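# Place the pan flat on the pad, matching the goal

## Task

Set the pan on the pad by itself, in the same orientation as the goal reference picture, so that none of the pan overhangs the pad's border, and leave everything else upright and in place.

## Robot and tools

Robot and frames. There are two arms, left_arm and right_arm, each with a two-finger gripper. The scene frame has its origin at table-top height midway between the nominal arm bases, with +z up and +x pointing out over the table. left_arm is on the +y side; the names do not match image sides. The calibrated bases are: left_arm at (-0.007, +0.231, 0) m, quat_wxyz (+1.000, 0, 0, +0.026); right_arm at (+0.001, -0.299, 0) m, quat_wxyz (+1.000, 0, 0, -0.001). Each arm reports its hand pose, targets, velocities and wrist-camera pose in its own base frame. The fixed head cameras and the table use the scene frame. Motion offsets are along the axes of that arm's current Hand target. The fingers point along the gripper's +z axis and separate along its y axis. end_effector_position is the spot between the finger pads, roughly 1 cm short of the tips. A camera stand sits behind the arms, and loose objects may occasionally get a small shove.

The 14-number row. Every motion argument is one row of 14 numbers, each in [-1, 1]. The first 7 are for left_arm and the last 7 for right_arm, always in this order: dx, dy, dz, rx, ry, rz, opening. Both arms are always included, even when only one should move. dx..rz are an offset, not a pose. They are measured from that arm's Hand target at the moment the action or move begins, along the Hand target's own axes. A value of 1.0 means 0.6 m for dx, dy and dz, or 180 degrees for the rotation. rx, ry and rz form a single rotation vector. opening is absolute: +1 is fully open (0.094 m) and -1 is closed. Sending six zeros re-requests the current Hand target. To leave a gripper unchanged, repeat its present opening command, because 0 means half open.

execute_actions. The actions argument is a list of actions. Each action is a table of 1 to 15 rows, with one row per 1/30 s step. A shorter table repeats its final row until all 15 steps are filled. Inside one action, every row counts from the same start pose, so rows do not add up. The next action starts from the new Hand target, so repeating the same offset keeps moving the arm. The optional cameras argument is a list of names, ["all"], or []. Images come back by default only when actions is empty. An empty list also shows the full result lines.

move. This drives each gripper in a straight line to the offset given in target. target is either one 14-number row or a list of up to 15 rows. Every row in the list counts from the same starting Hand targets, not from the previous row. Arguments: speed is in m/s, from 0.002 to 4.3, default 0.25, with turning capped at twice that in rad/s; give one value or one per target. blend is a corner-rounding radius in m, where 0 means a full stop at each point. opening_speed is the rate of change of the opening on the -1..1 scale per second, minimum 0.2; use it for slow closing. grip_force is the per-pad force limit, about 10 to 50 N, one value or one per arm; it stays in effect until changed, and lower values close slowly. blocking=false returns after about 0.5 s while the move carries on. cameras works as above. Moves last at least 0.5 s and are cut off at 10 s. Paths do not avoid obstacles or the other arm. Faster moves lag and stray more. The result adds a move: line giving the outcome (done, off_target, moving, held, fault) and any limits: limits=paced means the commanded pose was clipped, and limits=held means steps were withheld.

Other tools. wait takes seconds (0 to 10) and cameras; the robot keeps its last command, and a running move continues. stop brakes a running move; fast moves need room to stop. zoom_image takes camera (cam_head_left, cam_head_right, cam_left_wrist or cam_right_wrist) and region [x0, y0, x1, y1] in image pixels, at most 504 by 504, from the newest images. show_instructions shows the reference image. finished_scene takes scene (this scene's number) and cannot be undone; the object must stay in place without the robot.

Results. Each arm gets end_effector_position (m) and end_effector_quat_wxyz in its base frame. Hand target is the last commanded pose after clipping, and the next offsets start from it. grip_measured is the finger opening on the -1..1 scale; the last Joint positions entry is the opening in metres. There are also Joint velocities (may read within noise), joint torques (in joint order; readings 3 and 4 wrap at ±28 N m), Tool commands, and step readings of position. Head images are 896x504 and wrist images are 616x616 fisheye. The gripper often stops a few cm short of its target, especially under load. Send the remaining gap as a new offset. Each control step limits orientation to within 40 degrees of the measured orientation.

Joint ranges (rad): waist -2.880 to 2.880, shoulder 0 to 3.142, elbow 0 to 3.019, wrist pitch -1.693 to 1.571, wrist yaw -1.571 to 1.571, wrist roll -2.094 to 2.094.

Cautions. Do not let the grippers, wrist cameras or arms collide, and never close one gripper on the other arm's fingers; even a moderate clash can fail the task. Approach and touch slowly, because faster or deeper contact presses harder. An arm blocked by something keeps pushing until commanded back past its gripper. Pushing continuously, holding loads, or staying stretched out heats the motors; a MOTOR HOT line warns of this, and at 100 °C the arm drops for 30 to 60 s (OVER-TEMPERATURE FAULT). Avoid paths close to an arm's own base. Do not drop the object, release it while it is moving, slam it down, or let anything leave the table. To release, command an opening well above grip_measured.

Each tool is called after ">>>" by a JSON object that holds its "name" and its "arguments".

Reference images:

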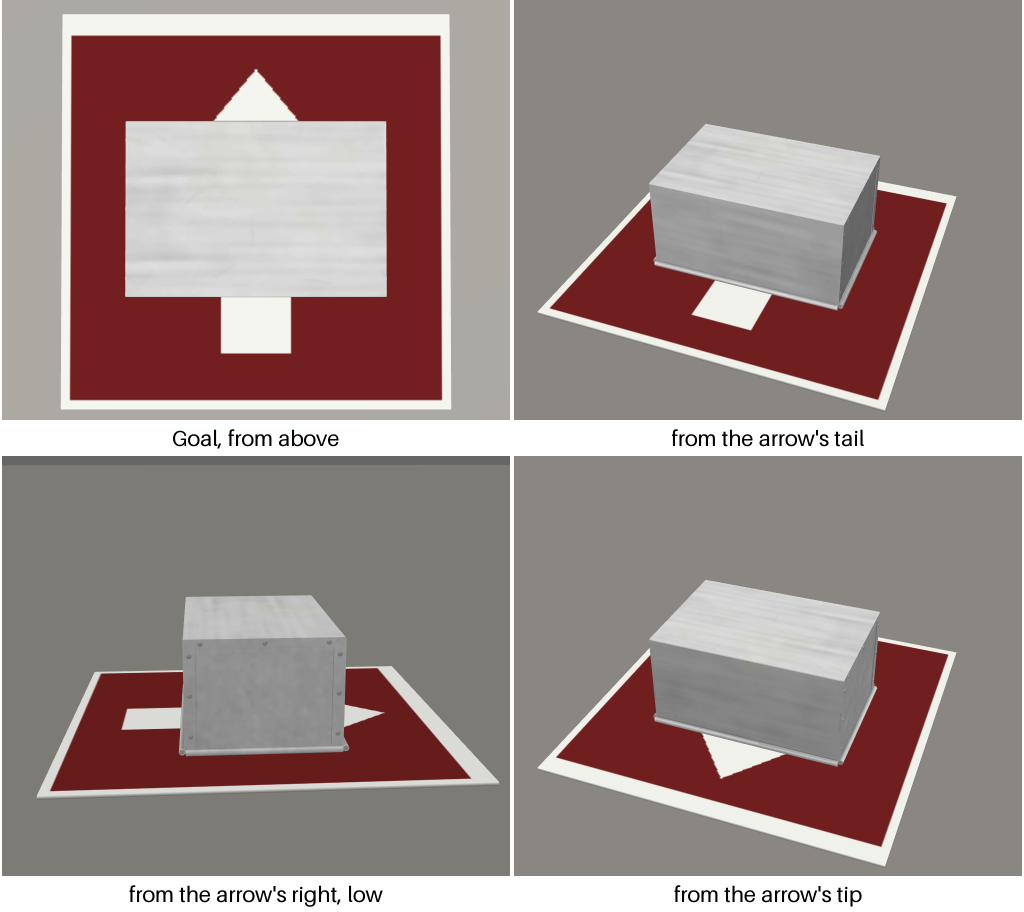

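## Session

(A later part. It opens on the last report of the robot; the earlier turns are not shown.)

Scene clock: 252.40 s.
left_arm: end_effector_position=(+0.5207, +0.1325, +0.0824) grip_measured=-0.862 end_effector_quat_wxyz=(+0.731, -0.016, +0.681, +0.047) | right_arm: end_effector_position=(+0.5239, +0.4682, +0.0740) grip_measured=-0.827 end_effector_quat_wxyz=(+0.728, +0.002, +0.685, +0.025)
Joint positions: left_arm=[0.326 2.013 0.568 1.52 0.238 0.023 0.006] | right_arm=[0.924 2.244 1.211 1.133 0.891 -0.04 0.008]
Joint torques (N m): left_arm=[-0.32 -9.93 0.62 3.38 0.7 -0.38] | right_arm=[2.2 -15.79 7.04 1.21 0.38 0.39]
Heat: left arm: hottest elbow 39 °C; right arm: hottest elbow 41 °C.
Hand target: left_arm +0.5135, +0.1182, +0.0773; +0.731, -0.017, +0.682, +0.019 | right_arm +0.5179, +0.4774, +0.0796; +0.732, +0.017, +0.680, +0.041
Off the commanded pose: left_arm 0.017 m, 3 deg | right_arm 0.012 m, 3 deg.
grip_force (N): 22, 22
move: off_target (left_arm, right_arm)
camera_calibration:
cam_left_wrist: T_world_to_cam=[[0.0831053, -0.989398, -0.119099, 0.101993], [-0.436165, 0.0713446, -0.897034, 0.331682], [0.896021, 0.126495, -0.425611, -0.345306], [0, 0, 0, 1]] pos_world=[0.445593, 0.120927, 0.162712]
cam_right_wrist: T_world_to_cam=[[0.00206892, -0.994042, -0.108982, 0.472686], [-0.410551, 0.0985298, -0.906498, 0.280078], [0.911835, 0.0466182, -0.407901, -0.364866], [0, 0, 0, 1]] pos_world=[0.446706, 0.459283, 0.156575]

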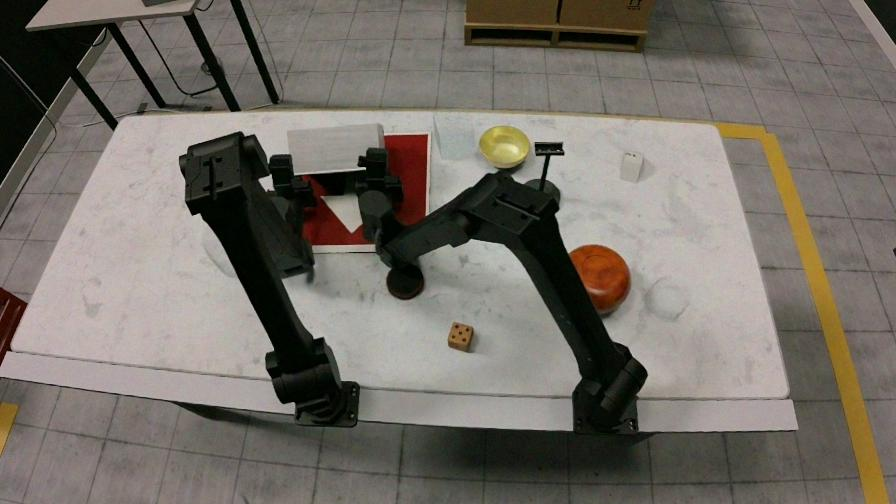

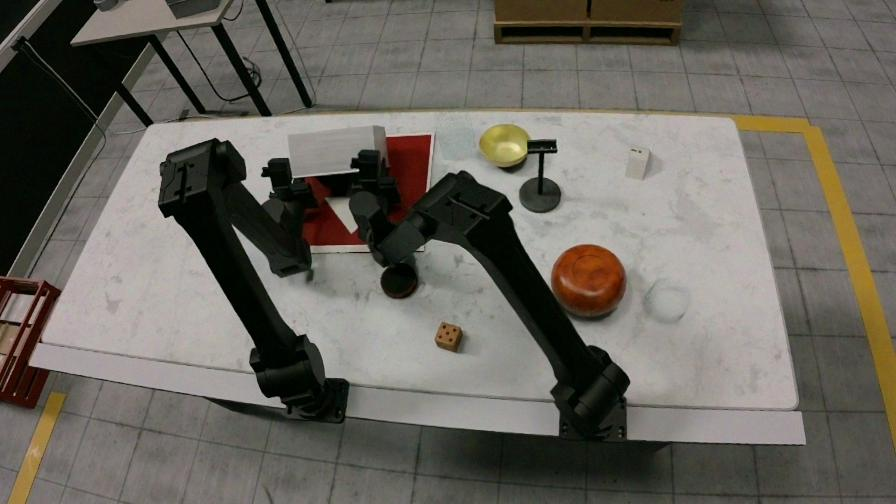

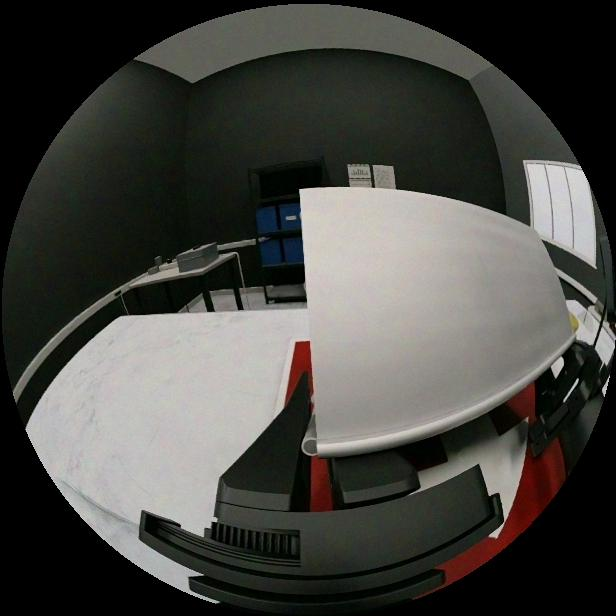

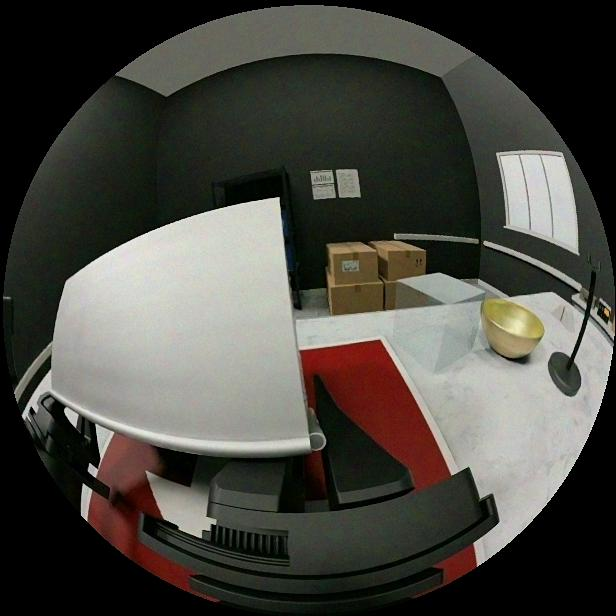

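>>> {"name": "move", "arguments": {"target": [0.0285, 0, -0.0135, 0,0,0, -1, 0.0335,-0.002,-0.0175,0,0,0,-1], "speed": 0.03, "grip_force": 12, "cameras": ["all"]}}

Scene clock: 254.37 s.
left_arm: end_effector_position=(+0.5151, +0.1315, +0.0798) grip_measured=-0.857 end_effector_quat_wxyz=(+0.737, -0.016, +0.675, +0.046) | right_arm: end_effector_position=(+0.5194, +0.4665, +0.0721) grip_measured=-0.812 end_effector_quat_wxyz=(+0.733, +0.013, +0.679, +0.029)
Joint positions: left_arm=[0.33 2.038 0.559 1.572 0.242 0.017 0.007] | right_arm=[0.93 2.255 1.206 1.173 0.906 -0.04 0.009]
Joint torques (N m): left_arm=[-0.15 -8.53 0.25 2.41 0.75 -0.25] | right_arm=[1.79 -13.68 6.49 1.61 0.19 0.33]
Heat: left arm: hottest elbow 39 °C; right arm: hottest elbow 41 °C.
Hand target: left_arm +0.5066, +0.1179, +0.0597; +0.731, -0.017, +0.682, +0.019 | right_arm +0.5090, +0.4776, +0.0588; +0.732, +0.017, +0.680, +0.041
Off the commanded pose: left_arm 0.026 m, 3 deg | right_arm 0.020 m, 1 deg.
joint sent to its limit (left arm) — joint 4 (wrist pitch), upper limit. The joint targets are off in position, not in orientation.
grip_force (N): 12, 12
move: off_target (left_arm, right_arm)
camera_calibration:
cam_left_wrist: T_world_to_cam=[[0.0831788, -0.989553, -0.117751, 0.1011], [-0.419937, 0.0723509, -0.904665, 0.319108], [0.903734, 0.124697, -0.409532, -0.346211], [0, 0, 0, 1]] pos_world=[0.438479, 0.120128, 0.158806]
cam_right_wrist: T_world_to_cam=[[-0.00528001, -0.991565, -0.129506, 0.474928], [-0.397351, 0.120925, -0.909664, 0.259733], [0.917652, 0.0466562, -0.394638, -0.365466], [0, 0, 0, 1]] pos_world=[0.441083, 0.456565, 0.153549]

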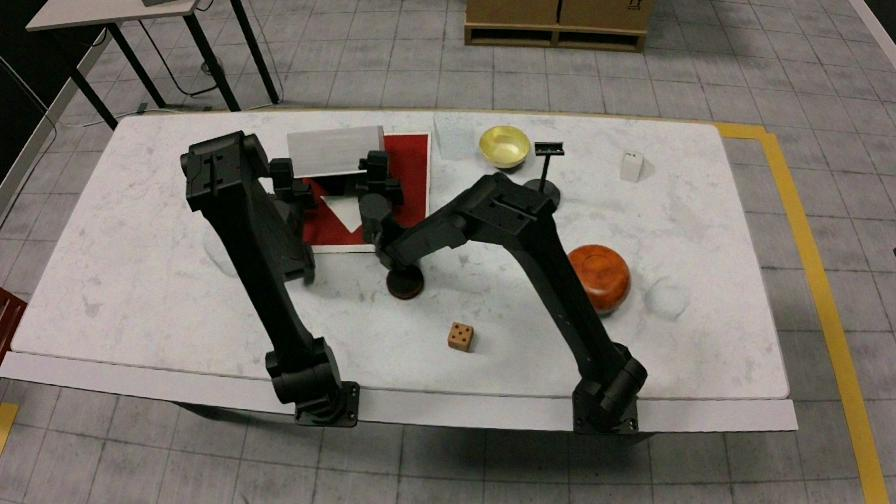

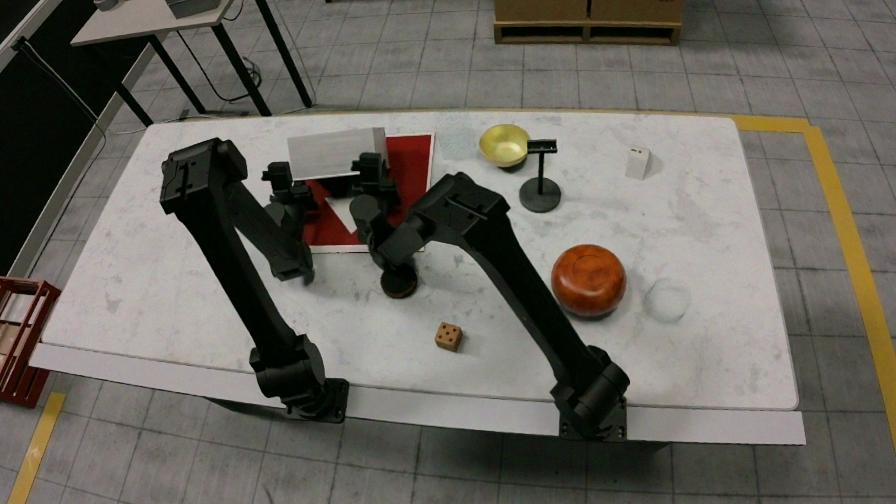

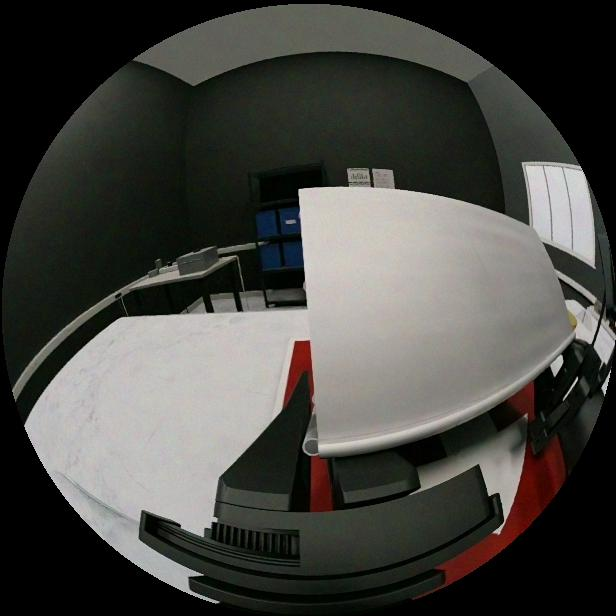

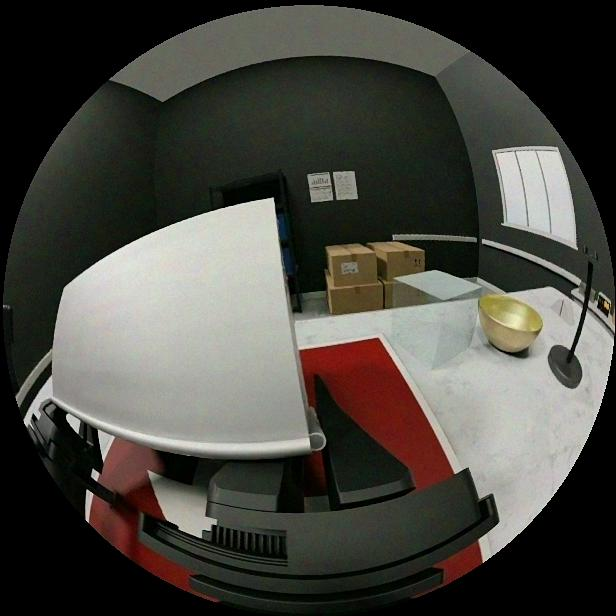

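>>> {"name": "move", "arguments": {"target": [0.0323, 0, -0.0157, 0,0.0278,0, -1, 0.032,-0.001,-0.0192,0,0.01,0,-1], "speed": 0.03, "cameras": ["all"]}}

Scene clock: 256.97 s.
left_arm: end_effector_position=(+0.5146, +0.1320, +0.0790) grip_measured=-0.857 end_effector_quat_wxyz=(+0.736, -0.013, +0.675, +0.044) | right_arm: end_effector_position=(+0.5163, +0.4669, +0.0713) grip_measured=-0.811 end_effector_quat_wxyz=(+0.732, +0.015, +0.680, +0.026)
Joint positions: left_arm=[0.334 2.04 0.559 1.572 0.253 0.017 0.007] | right_arm=[0.936 2.255 1.205 1.173 0.92 -0.04 0.009]
Joint torques (N m): left_arm=[0.15 -7.88 -0.55 1.06 0.59 -0.06] | right_arm=[2.67 -12.69 5.29 0.94 0.29 0.68]
Heat: left arm: hottest elbow 39 °C; right arm: hottest elbow 41 °C.
Hand target: left_arm +0.4986, +0.1175, +0.0397; +0.701, -0.018, +0.713, +0.018 | right_arm +0.4989, +0.4782, +0.0388; +0.721, +0.016, +0.692, +0.041
Off the commanded pose: left_arm 0.045 m, 7 deg | right_arm 0.039 m, 3 deg.
grip_force (N): 12, 12
move: off_target (left_arm, right_arm)
camera_calibration:
cam_left_wrist: T_world_to_cam=[[0.0769399, -0.989982, -0.118387, 0.104829], [-0.421111, 0.0753611, -0.903873, 0.318268], [0.90374, 0.119398, -0.411094, -0.345365], [0, 0, 0, 1]] pos_world=[0.43808, 0.121029, 0.158107]
cam_right_wrist: T_world_to_cam=[[-0.0130882, -0.991518, -0.129309, 0.479195], [-0.398525, 0.123778, -0.908767, 0.256857], [0.917064, 0.0396387, -0.396764, -0.359243], [0, 0, 0, 1]] pos_world=[0.438085, 0.457578, 0.152853]

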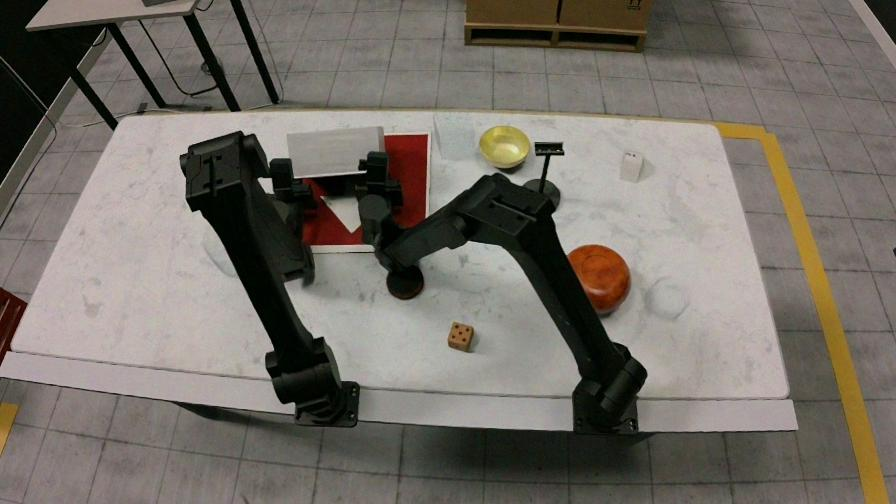

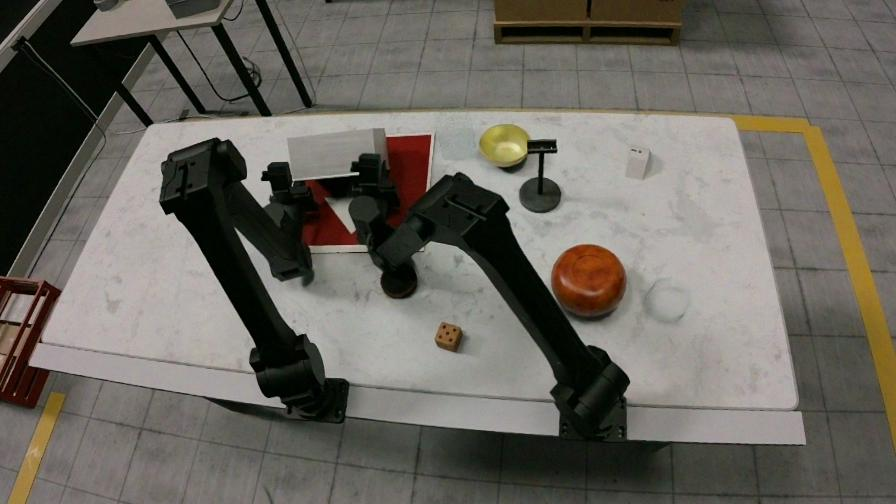

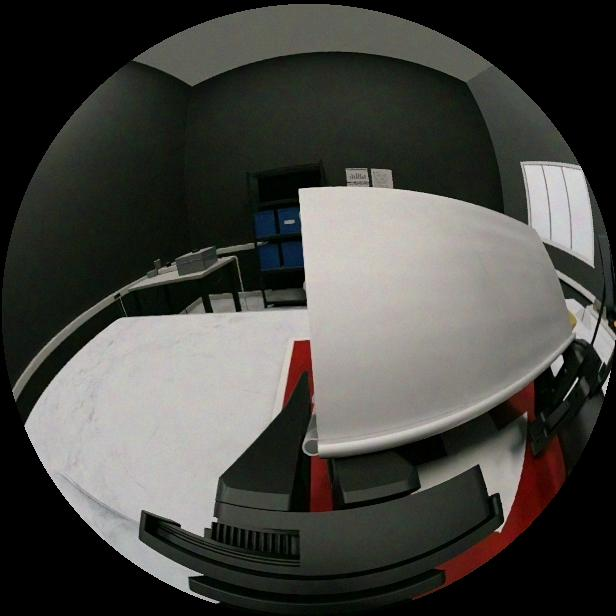

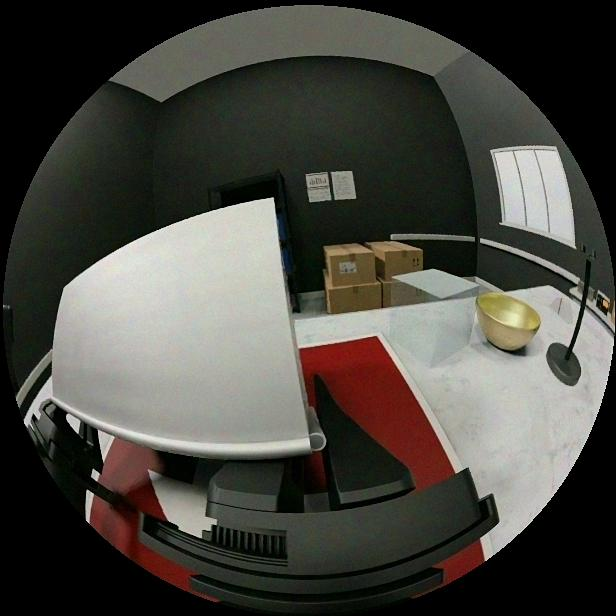

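>>> {"name": "move", "arguments": {"target": [0.05, 0, -0.005, 0,0,0, -1, 0.05,-0.001,-0.009,0,0,0,-1], "speed": 0.04, "cameras": ["cam_left_wrist","cam_right_wrist"]}}

Scene clock: 258.57 s.
left_arm: end_effector_position=(+0.5126, +0.1323, +0.0730) grip_measured=-0.857 end_effector_quat_wxyz=(+0.734, -0.012, +0.678, +0.042) | right_arm: end_effector_position=(+0.5142, +0.4668, +0.0686) grip_measured=-0.803 end_effector_quat_wxyz=(+0.738, +0.024, +0.674, +0.033)
Joint positions: left_arm=[0.339 2.055 0.557 1.581 0.262 0.017 0.007] | right_arm=[0.939 2.272 1.208 1.214 0.925 -0.04 0.009]
Joint torques (N m): left_arm=[-0.03 -3.78 -0.21 2 0.46 0.06] | right_arm=[2.67 -9.17 5.74 1.28 0.31 0.75]
Heat: left arm: hottest elbow 39 °C; right arm: hottest elbow 40 °C.
Hand target: left_arm +0.4951, +0.1173, +0.0097; +0.701, -0.018, +0.713, +0.018 | right_arm +0.4947, +0.4799, +0.0086; +0.721, +0.016, +0.692, +0.041
Off the commanded pose: left_arm 0.067 m, 6 deg | right_arm 0.064 m, 3 deg.
joint read past its limit (left arm) — joint 4 (wrist pitch), upper limit.
joint sent to its limit (left arm) — joint 4 (wrist pitch), upper limit. The joint targets are off in position and orientation.
grip_force (N): 12, 12
move: off_target (left_arm, right_arm)
camera_calibration:
cam_left_wrist: T_world_to_cam=[[0.0715249, -0.990535, -0.11715, 0.107243], [-0.427503, 0.0756724, -0.900841, 0.314997], [0.90118, 0.114514, -0.418044, -0.343544], [0, 0, 0, 1]] pos_world=[0.436587, 0.121732, 0.152709]
cam_right_wrist: T_world_to_cam=[[-0.0124109, -0.988328, -0.151837, 0.478487], [-0.383913, 0.14492, -0.911926, 0.236381], [0.923286, 0.0469745, -0.381231, -0.366162], [0, 0, 0, 1]] pos_world=[0.43476, 0.455846, 0.148622]
Images, in order (width x height): cam_left_wrist 616x616, cam_right_wrist 616x616.

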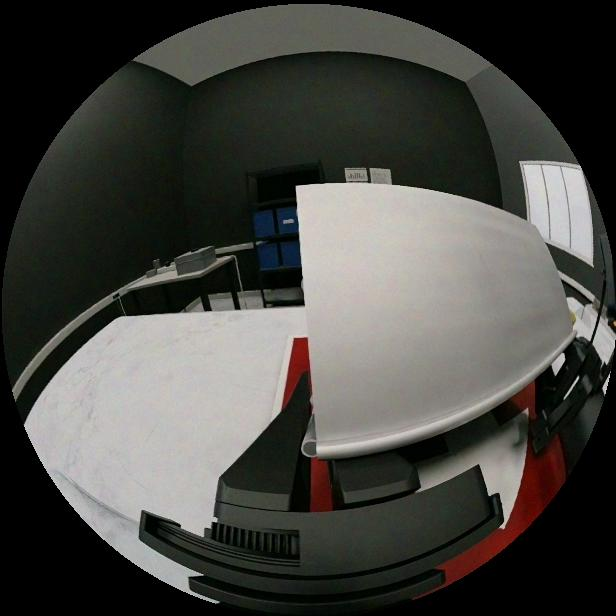

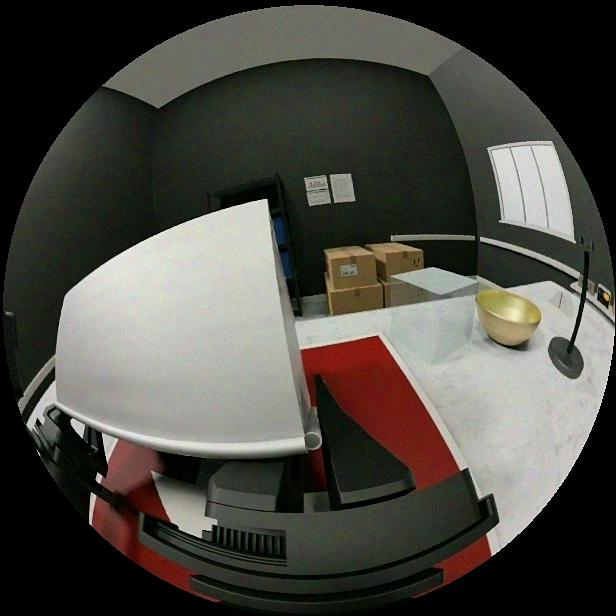

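>>> {"name": "execute_actions", "arguments": {"actions": [], "cameras": ["cam_head_left","cam_head_right"]}}

>>> {"name": "zoom_image", "arguments": {"camera": "cam_head_left", "region": [270, 110, 410, 220]}}

>>> {"name": "zoom_image", "arguments": {"camera": "cam_head_right", "region": [270, 110, 410, 220]}}

Scene clock: 259.17 s.
left_arm: end_effector_position=(+0.5126, +0.1323, +0.0730) grip_measured=-0.857 end_effector_quat_wxyz=(+0.734, -0.012, +0.678, +0.042) | right_arm: end_effector_position=(+0.5142, +0.4668, +0.0686) grip_measured=-0.803 end_effector_quat_wxyz=(+0.738, +0.024, +0.674, +0.033)
Joint positions: left_arm=[0.339 2.055 0.557 1.581 0.262 0.017 0.007] | right_arm=[0.939 2.272 1.208 1.214 0.925 -0.04 0.009]
Joint velocities: within noise
Joint torques (N m): left_arm=[-0.03 -3.66 -0.23 2.02 0.45 0.06] | right_arm=[2.55 -9.23 5.81 1.44 0.38 0.67]
Heat: left arm: hottest elbow 39 °C; right arm: hottest elbow 40 °C.
Hand target: left_arm +0.4951, +0.1173, +0.0097; +0.701, -0.018, +0.713, +0.018 | right_arm +0.4947, +0.4799, +0.0086; +0.721, +0.016, +0.692, +0.041
Tool commands: left_gripper/opening=-1.0 right_gripper/opening=-1.0
Off the commanded pose: left_arm 0.067 m, 6 deg | right_arm 0.064 m, 3 deg.
joint read past its limit (left arm) — joint 4 (wrist pitch), upper limit.
grip_force (N): 12, 12
Images, in order (width x height): cam_head_left 896x504, cam_head_right 896x504.

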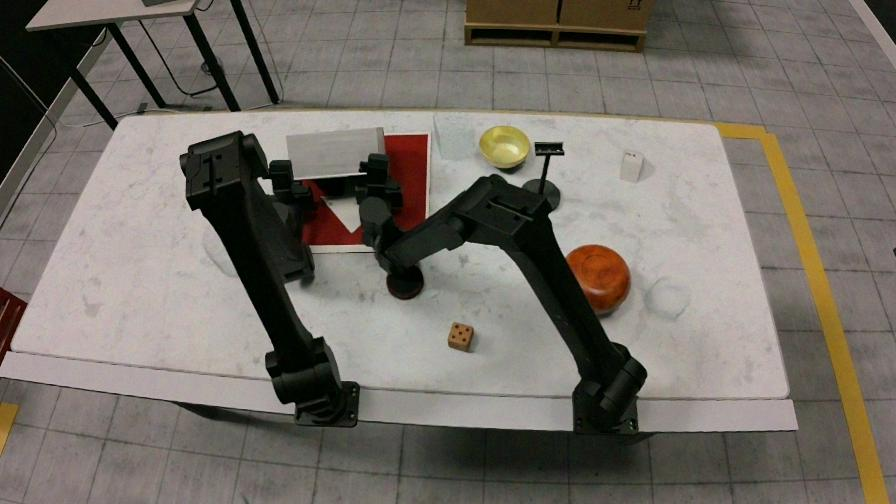

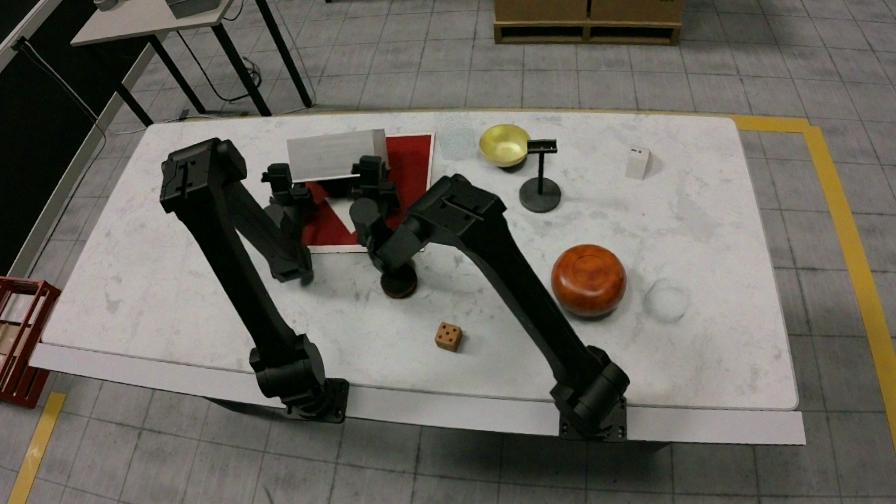

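Scaled by 3.600 from the camera's 896x504 image, which has a finer 1280x720 frame.

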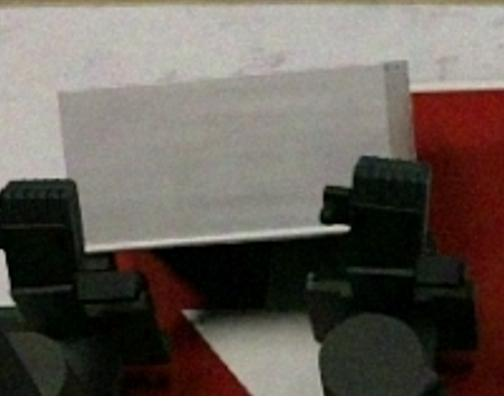

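Scaled by 3.600 from the camera's 896x504 image, which has a finer 1280x720 frame.

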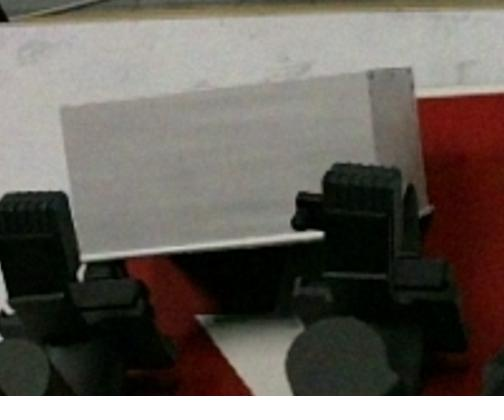

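>>> {"name": "execute_actions", "arguments": {"actions": [], "cameras": ["cam_left_wrist","cam_right_wrist"]}}

>>> {"name": "zoom_image", "arguments": {"camera": "cam_left_wrist", "region": [270, 160, 616, 506]}}

>>> {"name": "zoom_image", "arguments": {"camera": "cam_right_wrist", "region": [20, 180, 366, 526]}}

Scene clock: 260.03 s.
left_arm: end_effector_position=(+0.5126, +0.1323, +0.0730) grip_measured=-0.857 end_effector_quat_wxyz=(+0.734, -0.012, +0.678, +0.042) | right_arm: end_effector_position=(+0.5142, +0.4668, +0.0686) grip_measured=-0.803 end_effector_quat_wxyz=(+0.738, +0.024, +0.674, +0.033)
Joint positions: left_arm=[0.339 2.055 0.557 1.581 0.262 0.017 0.007] | right_arm=[0.939 2.272 1.208 1.214 0.925 -0.04 0.009]
Joint velocities: within noise
Joint torques (N m): left_arm=[-0.09 -3.66 -0.24 2.02 0.45 0.07] | right_arm=[2.73 -9.29 5.61 1.25 0.34 0.71]
Heat: left arm: hottest elbow 39 °C; right arm: hottest elbow 40 °C.
Hand target: left_arm +0.4951, +0.1173, +0.0097; +0.701, -0.018, +0.713, +0.018 | right_arm +0.4947, +0.4799, +0.0086; +0.721, +0.016, +0.692, +0.041
Tool commands: left_gripper/opening=-1.0 right_gripper/opening=-1.0
Off the commanded pose: left_arm 0.067 m, 6 deg | right_arm 0.064 m, 3 deg.
joint read past its limit (left arm) — joint 4 (wrist pitch), upper limit.
grip_force (N): 12, 12
camera_calibration:
cam_left_wrist: T_world_to_cam=[[0.0715249, -0.990535, -0.11715, 0.107243], [-0.427503, 0.0756724, -0.900841, 0.314997], [0.90118, 0.114514, -0.418044, -0.343544], [0, 0, 0, 1]] pos_world=[0.436587, 0.121732, 0.152709]
cam_right_wrist: T_world_to_cam=[[-0.0124109, -0.988328, -0.151837, 0.478487], [-0.383913, 0.14492, -0.911926, 0.236381], [0.923286, 0.0469745, -0.381231, -0.366162], [0, 0, 0, 1]] pos_world=[0.43476, 0.455846, 0.148622]
Images, in order (width x height): cam_left_wrist 616x616, cam_right_wrist 616x616.

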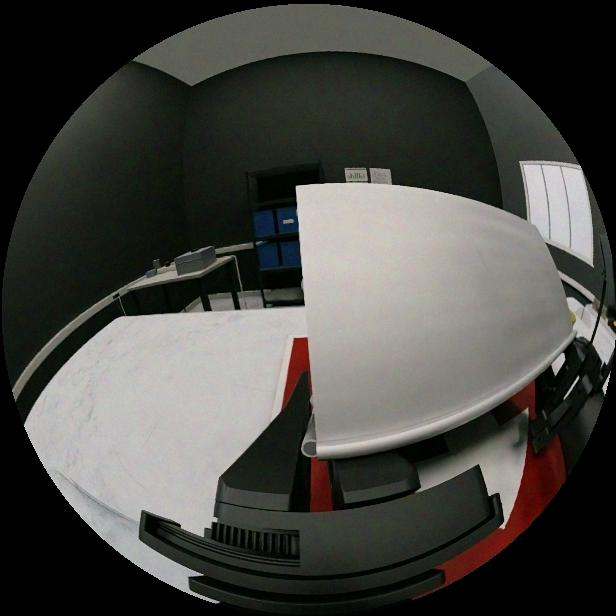

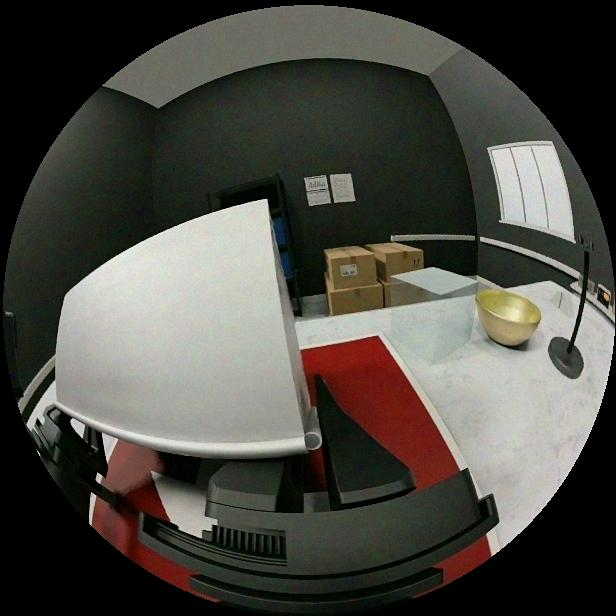

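Scaled by 1.457 from the camera's 616x616 image, which has a finer 880x880 frame.

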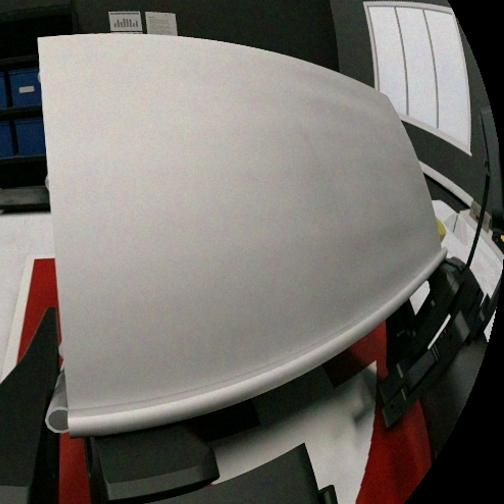

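Scaled by 1.457 from the camera's 616x616 image, which has a finer 880x880 frame.

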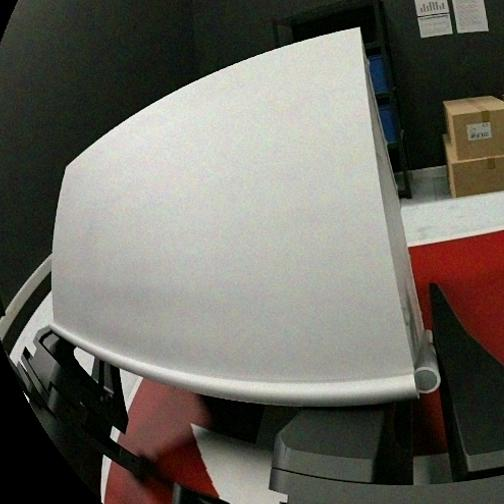

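>>> {"name": "move", "arguments": {"target": [0.0333, 0, 0.0157, 0,0.02,0, -1, 0.0333,-0.001,-0.004,0,0.01,0,-1], "speed": 0.04, "cameras": ["all"]}}

Scene clock: 262.87 s.
left_arm: end_effector_position=(+0.5189, +0.1334, +0.0702) grip_measured=-0.850 end_effector_quat_wxyz=(+0.736, -0.013, +0.676, +0.035) | right_arm: end_effector_position=(+0.5128, +0.4671, +0.0682) grip_measured=-0.802 end_effector_quat_wxyz=(+0.737, +0.025, +0.675, +0.031)
Joint positions: left_arm=[0.34 2.072 0.579 1.581 0.273 0.005 0.007] | right_arm=[0.942 2.272 1.208 1.213 0.932 -0.04 0.009]
Joint torques (N m): left_arm=[-0.62 -2.32 0.28 1.4 0.16 0.17] | right_arm=[3.9 -8.41 5.35 0.55 0.28 0.97]
Heat: left arm: hottest elbow 38 °C; right arm: hottest elbow 40 °C.
Hand target: left_arm +0.5041, +0.1178, -0.0104; +0.678, -0.019, +0.735, +0.017 | right_arm +0.4931, +0.4808, -0.0114; +0.710, +0.015, +0.703, +0.042
Off the commanded pose: left_arm 0.083 m, 10 deg | right_arm 0.083 m, 5 deg.
joint read past its limit (left arm) — joint 4 (wrist pitch), upper limit.
grip_force (N): 12, 12
move: off_target (left_arm, right_arm)
camera_calibration:
cam_left_wrist: T_world_to_cam=[[0.0620803, -0.992309, -0.107096, 0.112045], [-0.422334, 0.0711049, -0.903647, 0.313177], [0.904312, 0.101329, -0.414671, -0.350624], [0, 0, 0, 1]] pos_world=[0.442383, 0.124443, 0.149607]
cam_right_wrist: T_world_to_cam=[[-0.0171003, -0.988337, -0.151323, 0.481002], [-0.38495, 0.146186, -0.911287, 0.235392], [0.922779, 0.0426683, -0.38296, -0.362625], [0, 0, 0, 1]] pos_world=[0.433462, 0.456454, 0.148425]

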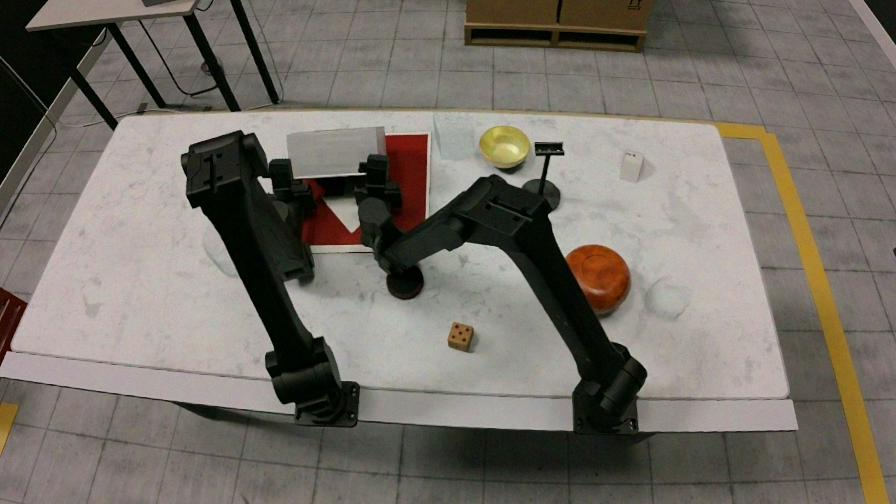

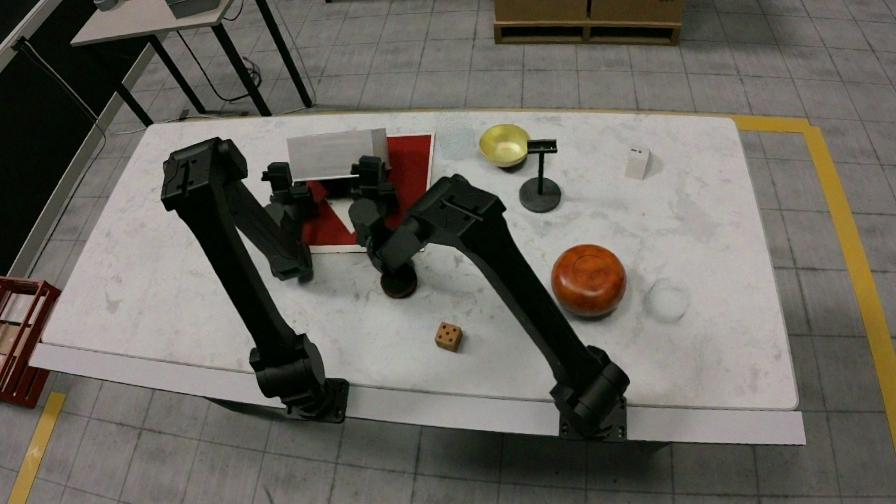

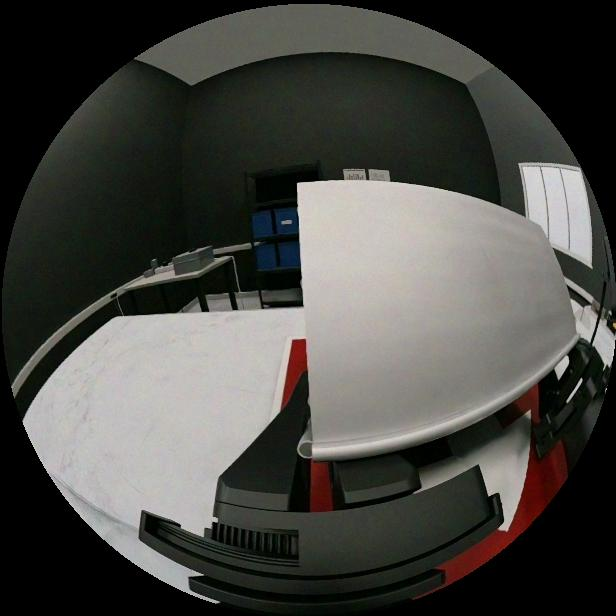

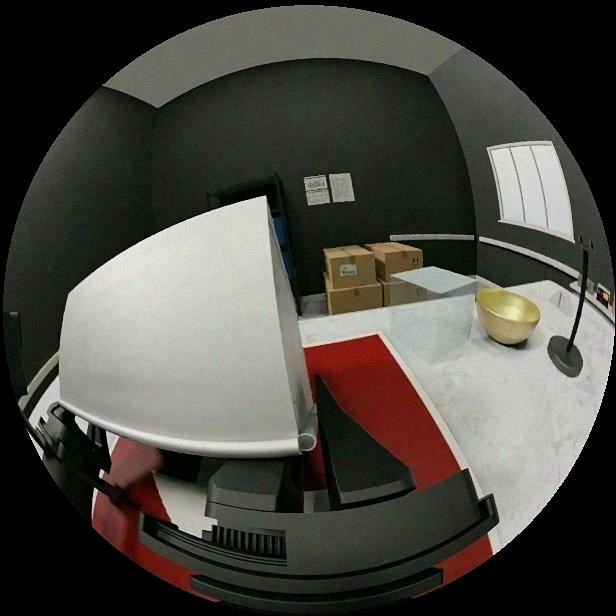

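>>> {"name": "move", "arguments": {"target": [-0.126, -0.0008, 0.0065, 0,-0.0365,0, -1, -0.117,-0.0015,0.026,0,-0.01,0,-1], "speed": 0.08, "grip_force": 50, "cameras": ["cam_left_wrist","cam_right_wrist"]}}

Scene clock: 266.03 s.
left_arm: end_effector_position=(+0.5169, +0.1335, +0.0770) grip_measured=-0.865 end_effector_quat_wxyz=(+0.734, -0.013, +0.677, +0.043) | right_arm: end_effector_position=(+0.5142, +0.4673, +0.0693) grip_measured=-0.838 end_effector_quat_wxyz=(+0.730, +0.012, +0.683, +0.023)
Joint positions: left_arm=[0.337 2.043 0.566 1.561 0.259 0.017 0.006] | right_arm=[0.939 2.254 1.2 1.165 0.921 -0.04 0.008]
Joint torques (N m): left_arm=[-1.03 -10.75 0.58 0.76 -0.06 -0.19] | right_arm=[0.79 -15.09 5.76 -0.06 -0.16 0.73]
Heat: left arm: hottest elbow 38 °C; right arm: hottest elbow 39 °C.
Hand target: left_arm +0.5141, +0.1178, +0.0646; +0.719, -0.018, +0.695, +0.018 | right_arm +0.5081, +0.4748, +0.0586; +0.721, +0.016, +0.692, +0.041
Off the commanded pose: left_arm 0.020 m, 4 deg | right_arm 0.014 m, 3 deg.
move: off_target (left_arm, right_arm)
camera_calibration:
cam_left_wrist: T_world_to_cam=[[0.0732194, -0.990392, -0.117316, 0.107738], [-0.426241, 0.0752712, -0.901473, 0.319723], [0.901642, 0.11601, -0.416634, -0.346473], [0, 0, 0, 1]] pos_world=[0.440785, 0.122831, 0.156509]
cam_right_wrist: T_world_to_cam=[[-0.0123851, -0.992611, -0.120703, 0.478877], [-0.404608, 0.115363, -0.907185, 0.261021], [0.914406, 0.0376016, -0.403047, -0.35537], [0, 0, 0, 1]] pos_world=[0.436495, 0.458589, 0.151365]
Images, in order (width x height): cam_left_wrist 616x616, cam_right_wrist 616x616.

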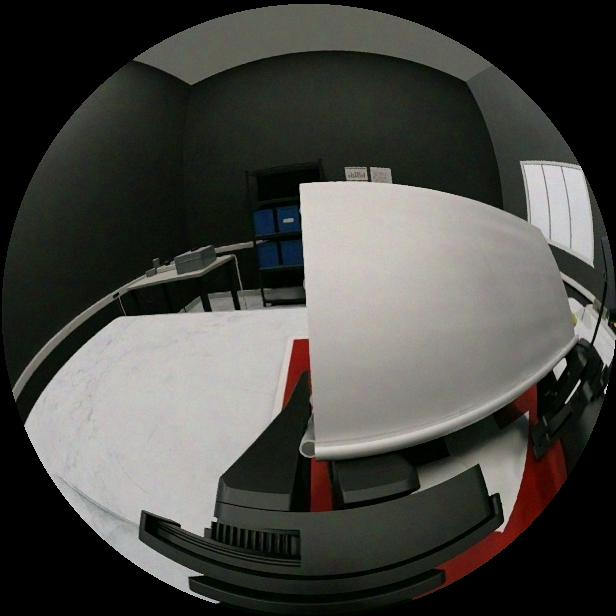

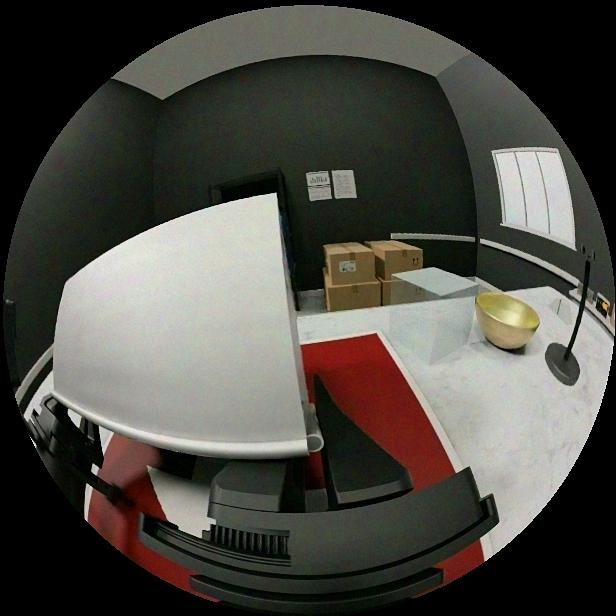

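>>> {"name": "move", "arguments": {"target": [[0,0,0,0,0,0,-1, 0,0,0,0,0,0,-0.2],[0,0,0,0,0,0,-1, 0.004,-0.0013,-0.0067,0,0.0072,0,-0.2]], "speed": 0.04, "cameras": ["cam_left_wrist","cam_right_wrist"]}}

Scene clock: 268.87 s.
left_arm: end_effector_position=(+0.5155, +0.1292, +0.0757) grip_measured=-0.872 end_effector_quat_wxyz=(+0.732, -0.013, +0.680, +0.039) | right_arm: end_effector_position=(+0.5089, +0.4666, +0.0489) grip_measured=-0.203 end_effector_quat_wxyz=(+0.713, +0.011, +0.701, +0.025)
Joint positions: left_arm=[0.33 2.04 0.559 1.558 0.256 0.016 0.006] | right_arm=[0.945 2.26 1.186 1.102 0.925 0.028 0.037]
Joint torques (N m): left_arm=[-0.56 -10.46 1.13 0.95 0.01 -0.2] | right_arm=[0.97 -16.62 5.9 0.72 -0.05 0.36]
Heat: left arm: hottest elbow 38 °C; right arm: hottest elbow 39 °C.
Hand target: left_arm +0.5141, +0.1178, +0.0646; +0.719, -0.018, +0.695, +0.018 | right_arm +0.5043, +0.4741, +0.0560; +0.713, +0.016, +0.700, +0.042
Off the commanded pose: left_arm 0.016 m, 3 deg | right_arm 0.011 m, 2 deg.
move: off_target (left_arm, right_arm)
camera_calibration:
cam_left_wrist: T_world_to_cam=[[0.0677624, -0.99121, -0.113626, 0.106084], [-0.432254, 0.0734773, -0.898753, 0.321419], [0.899202, 0.110017, -0.423476, -0.342687], [0, 0, 0, 1]] pos_world=[0.439891, 0.119236, 0.155811]
cam_right_wrist: T_world_to_cam=[[-0.0125148, -0.99262, -0.120617, 0.475717], [-0.450172, 0.113303, -0.885724, 0.263651], [0.892854, 0.0432137, -0.448268, -0.348136], [0, 0, 0, 1]] pos_world=[0.435477, 0.457378, 0.134843]
Images, in order (width x height): cam_left_wrist 616x616, cam_right_wrist 616x616.

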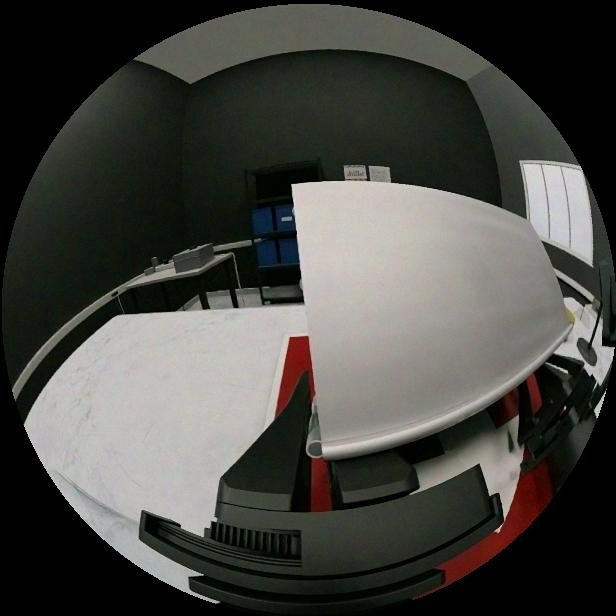

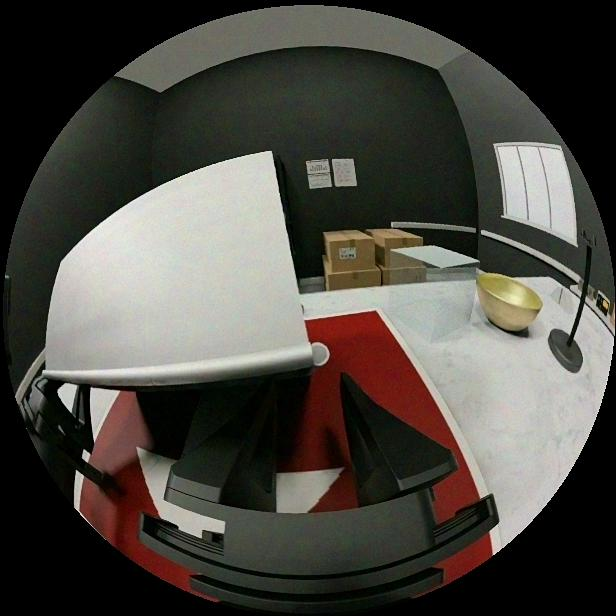

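>>> {"name": "zoom_image", "arguments": {"camera": "cam_right_wrist", "region": [40, 140, 400, 500]}}

Scaled by 1.400 from the camera's 616x616 image, which has a finer 880x880 frame.

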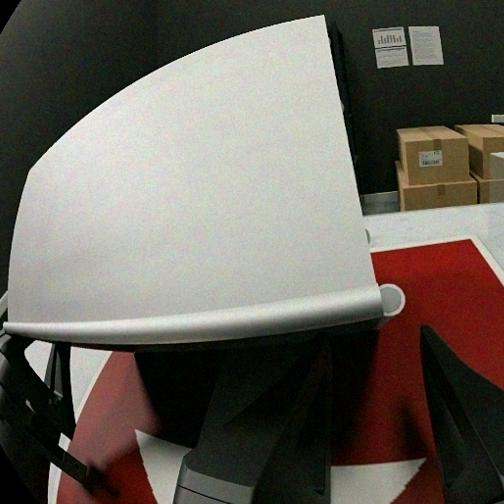

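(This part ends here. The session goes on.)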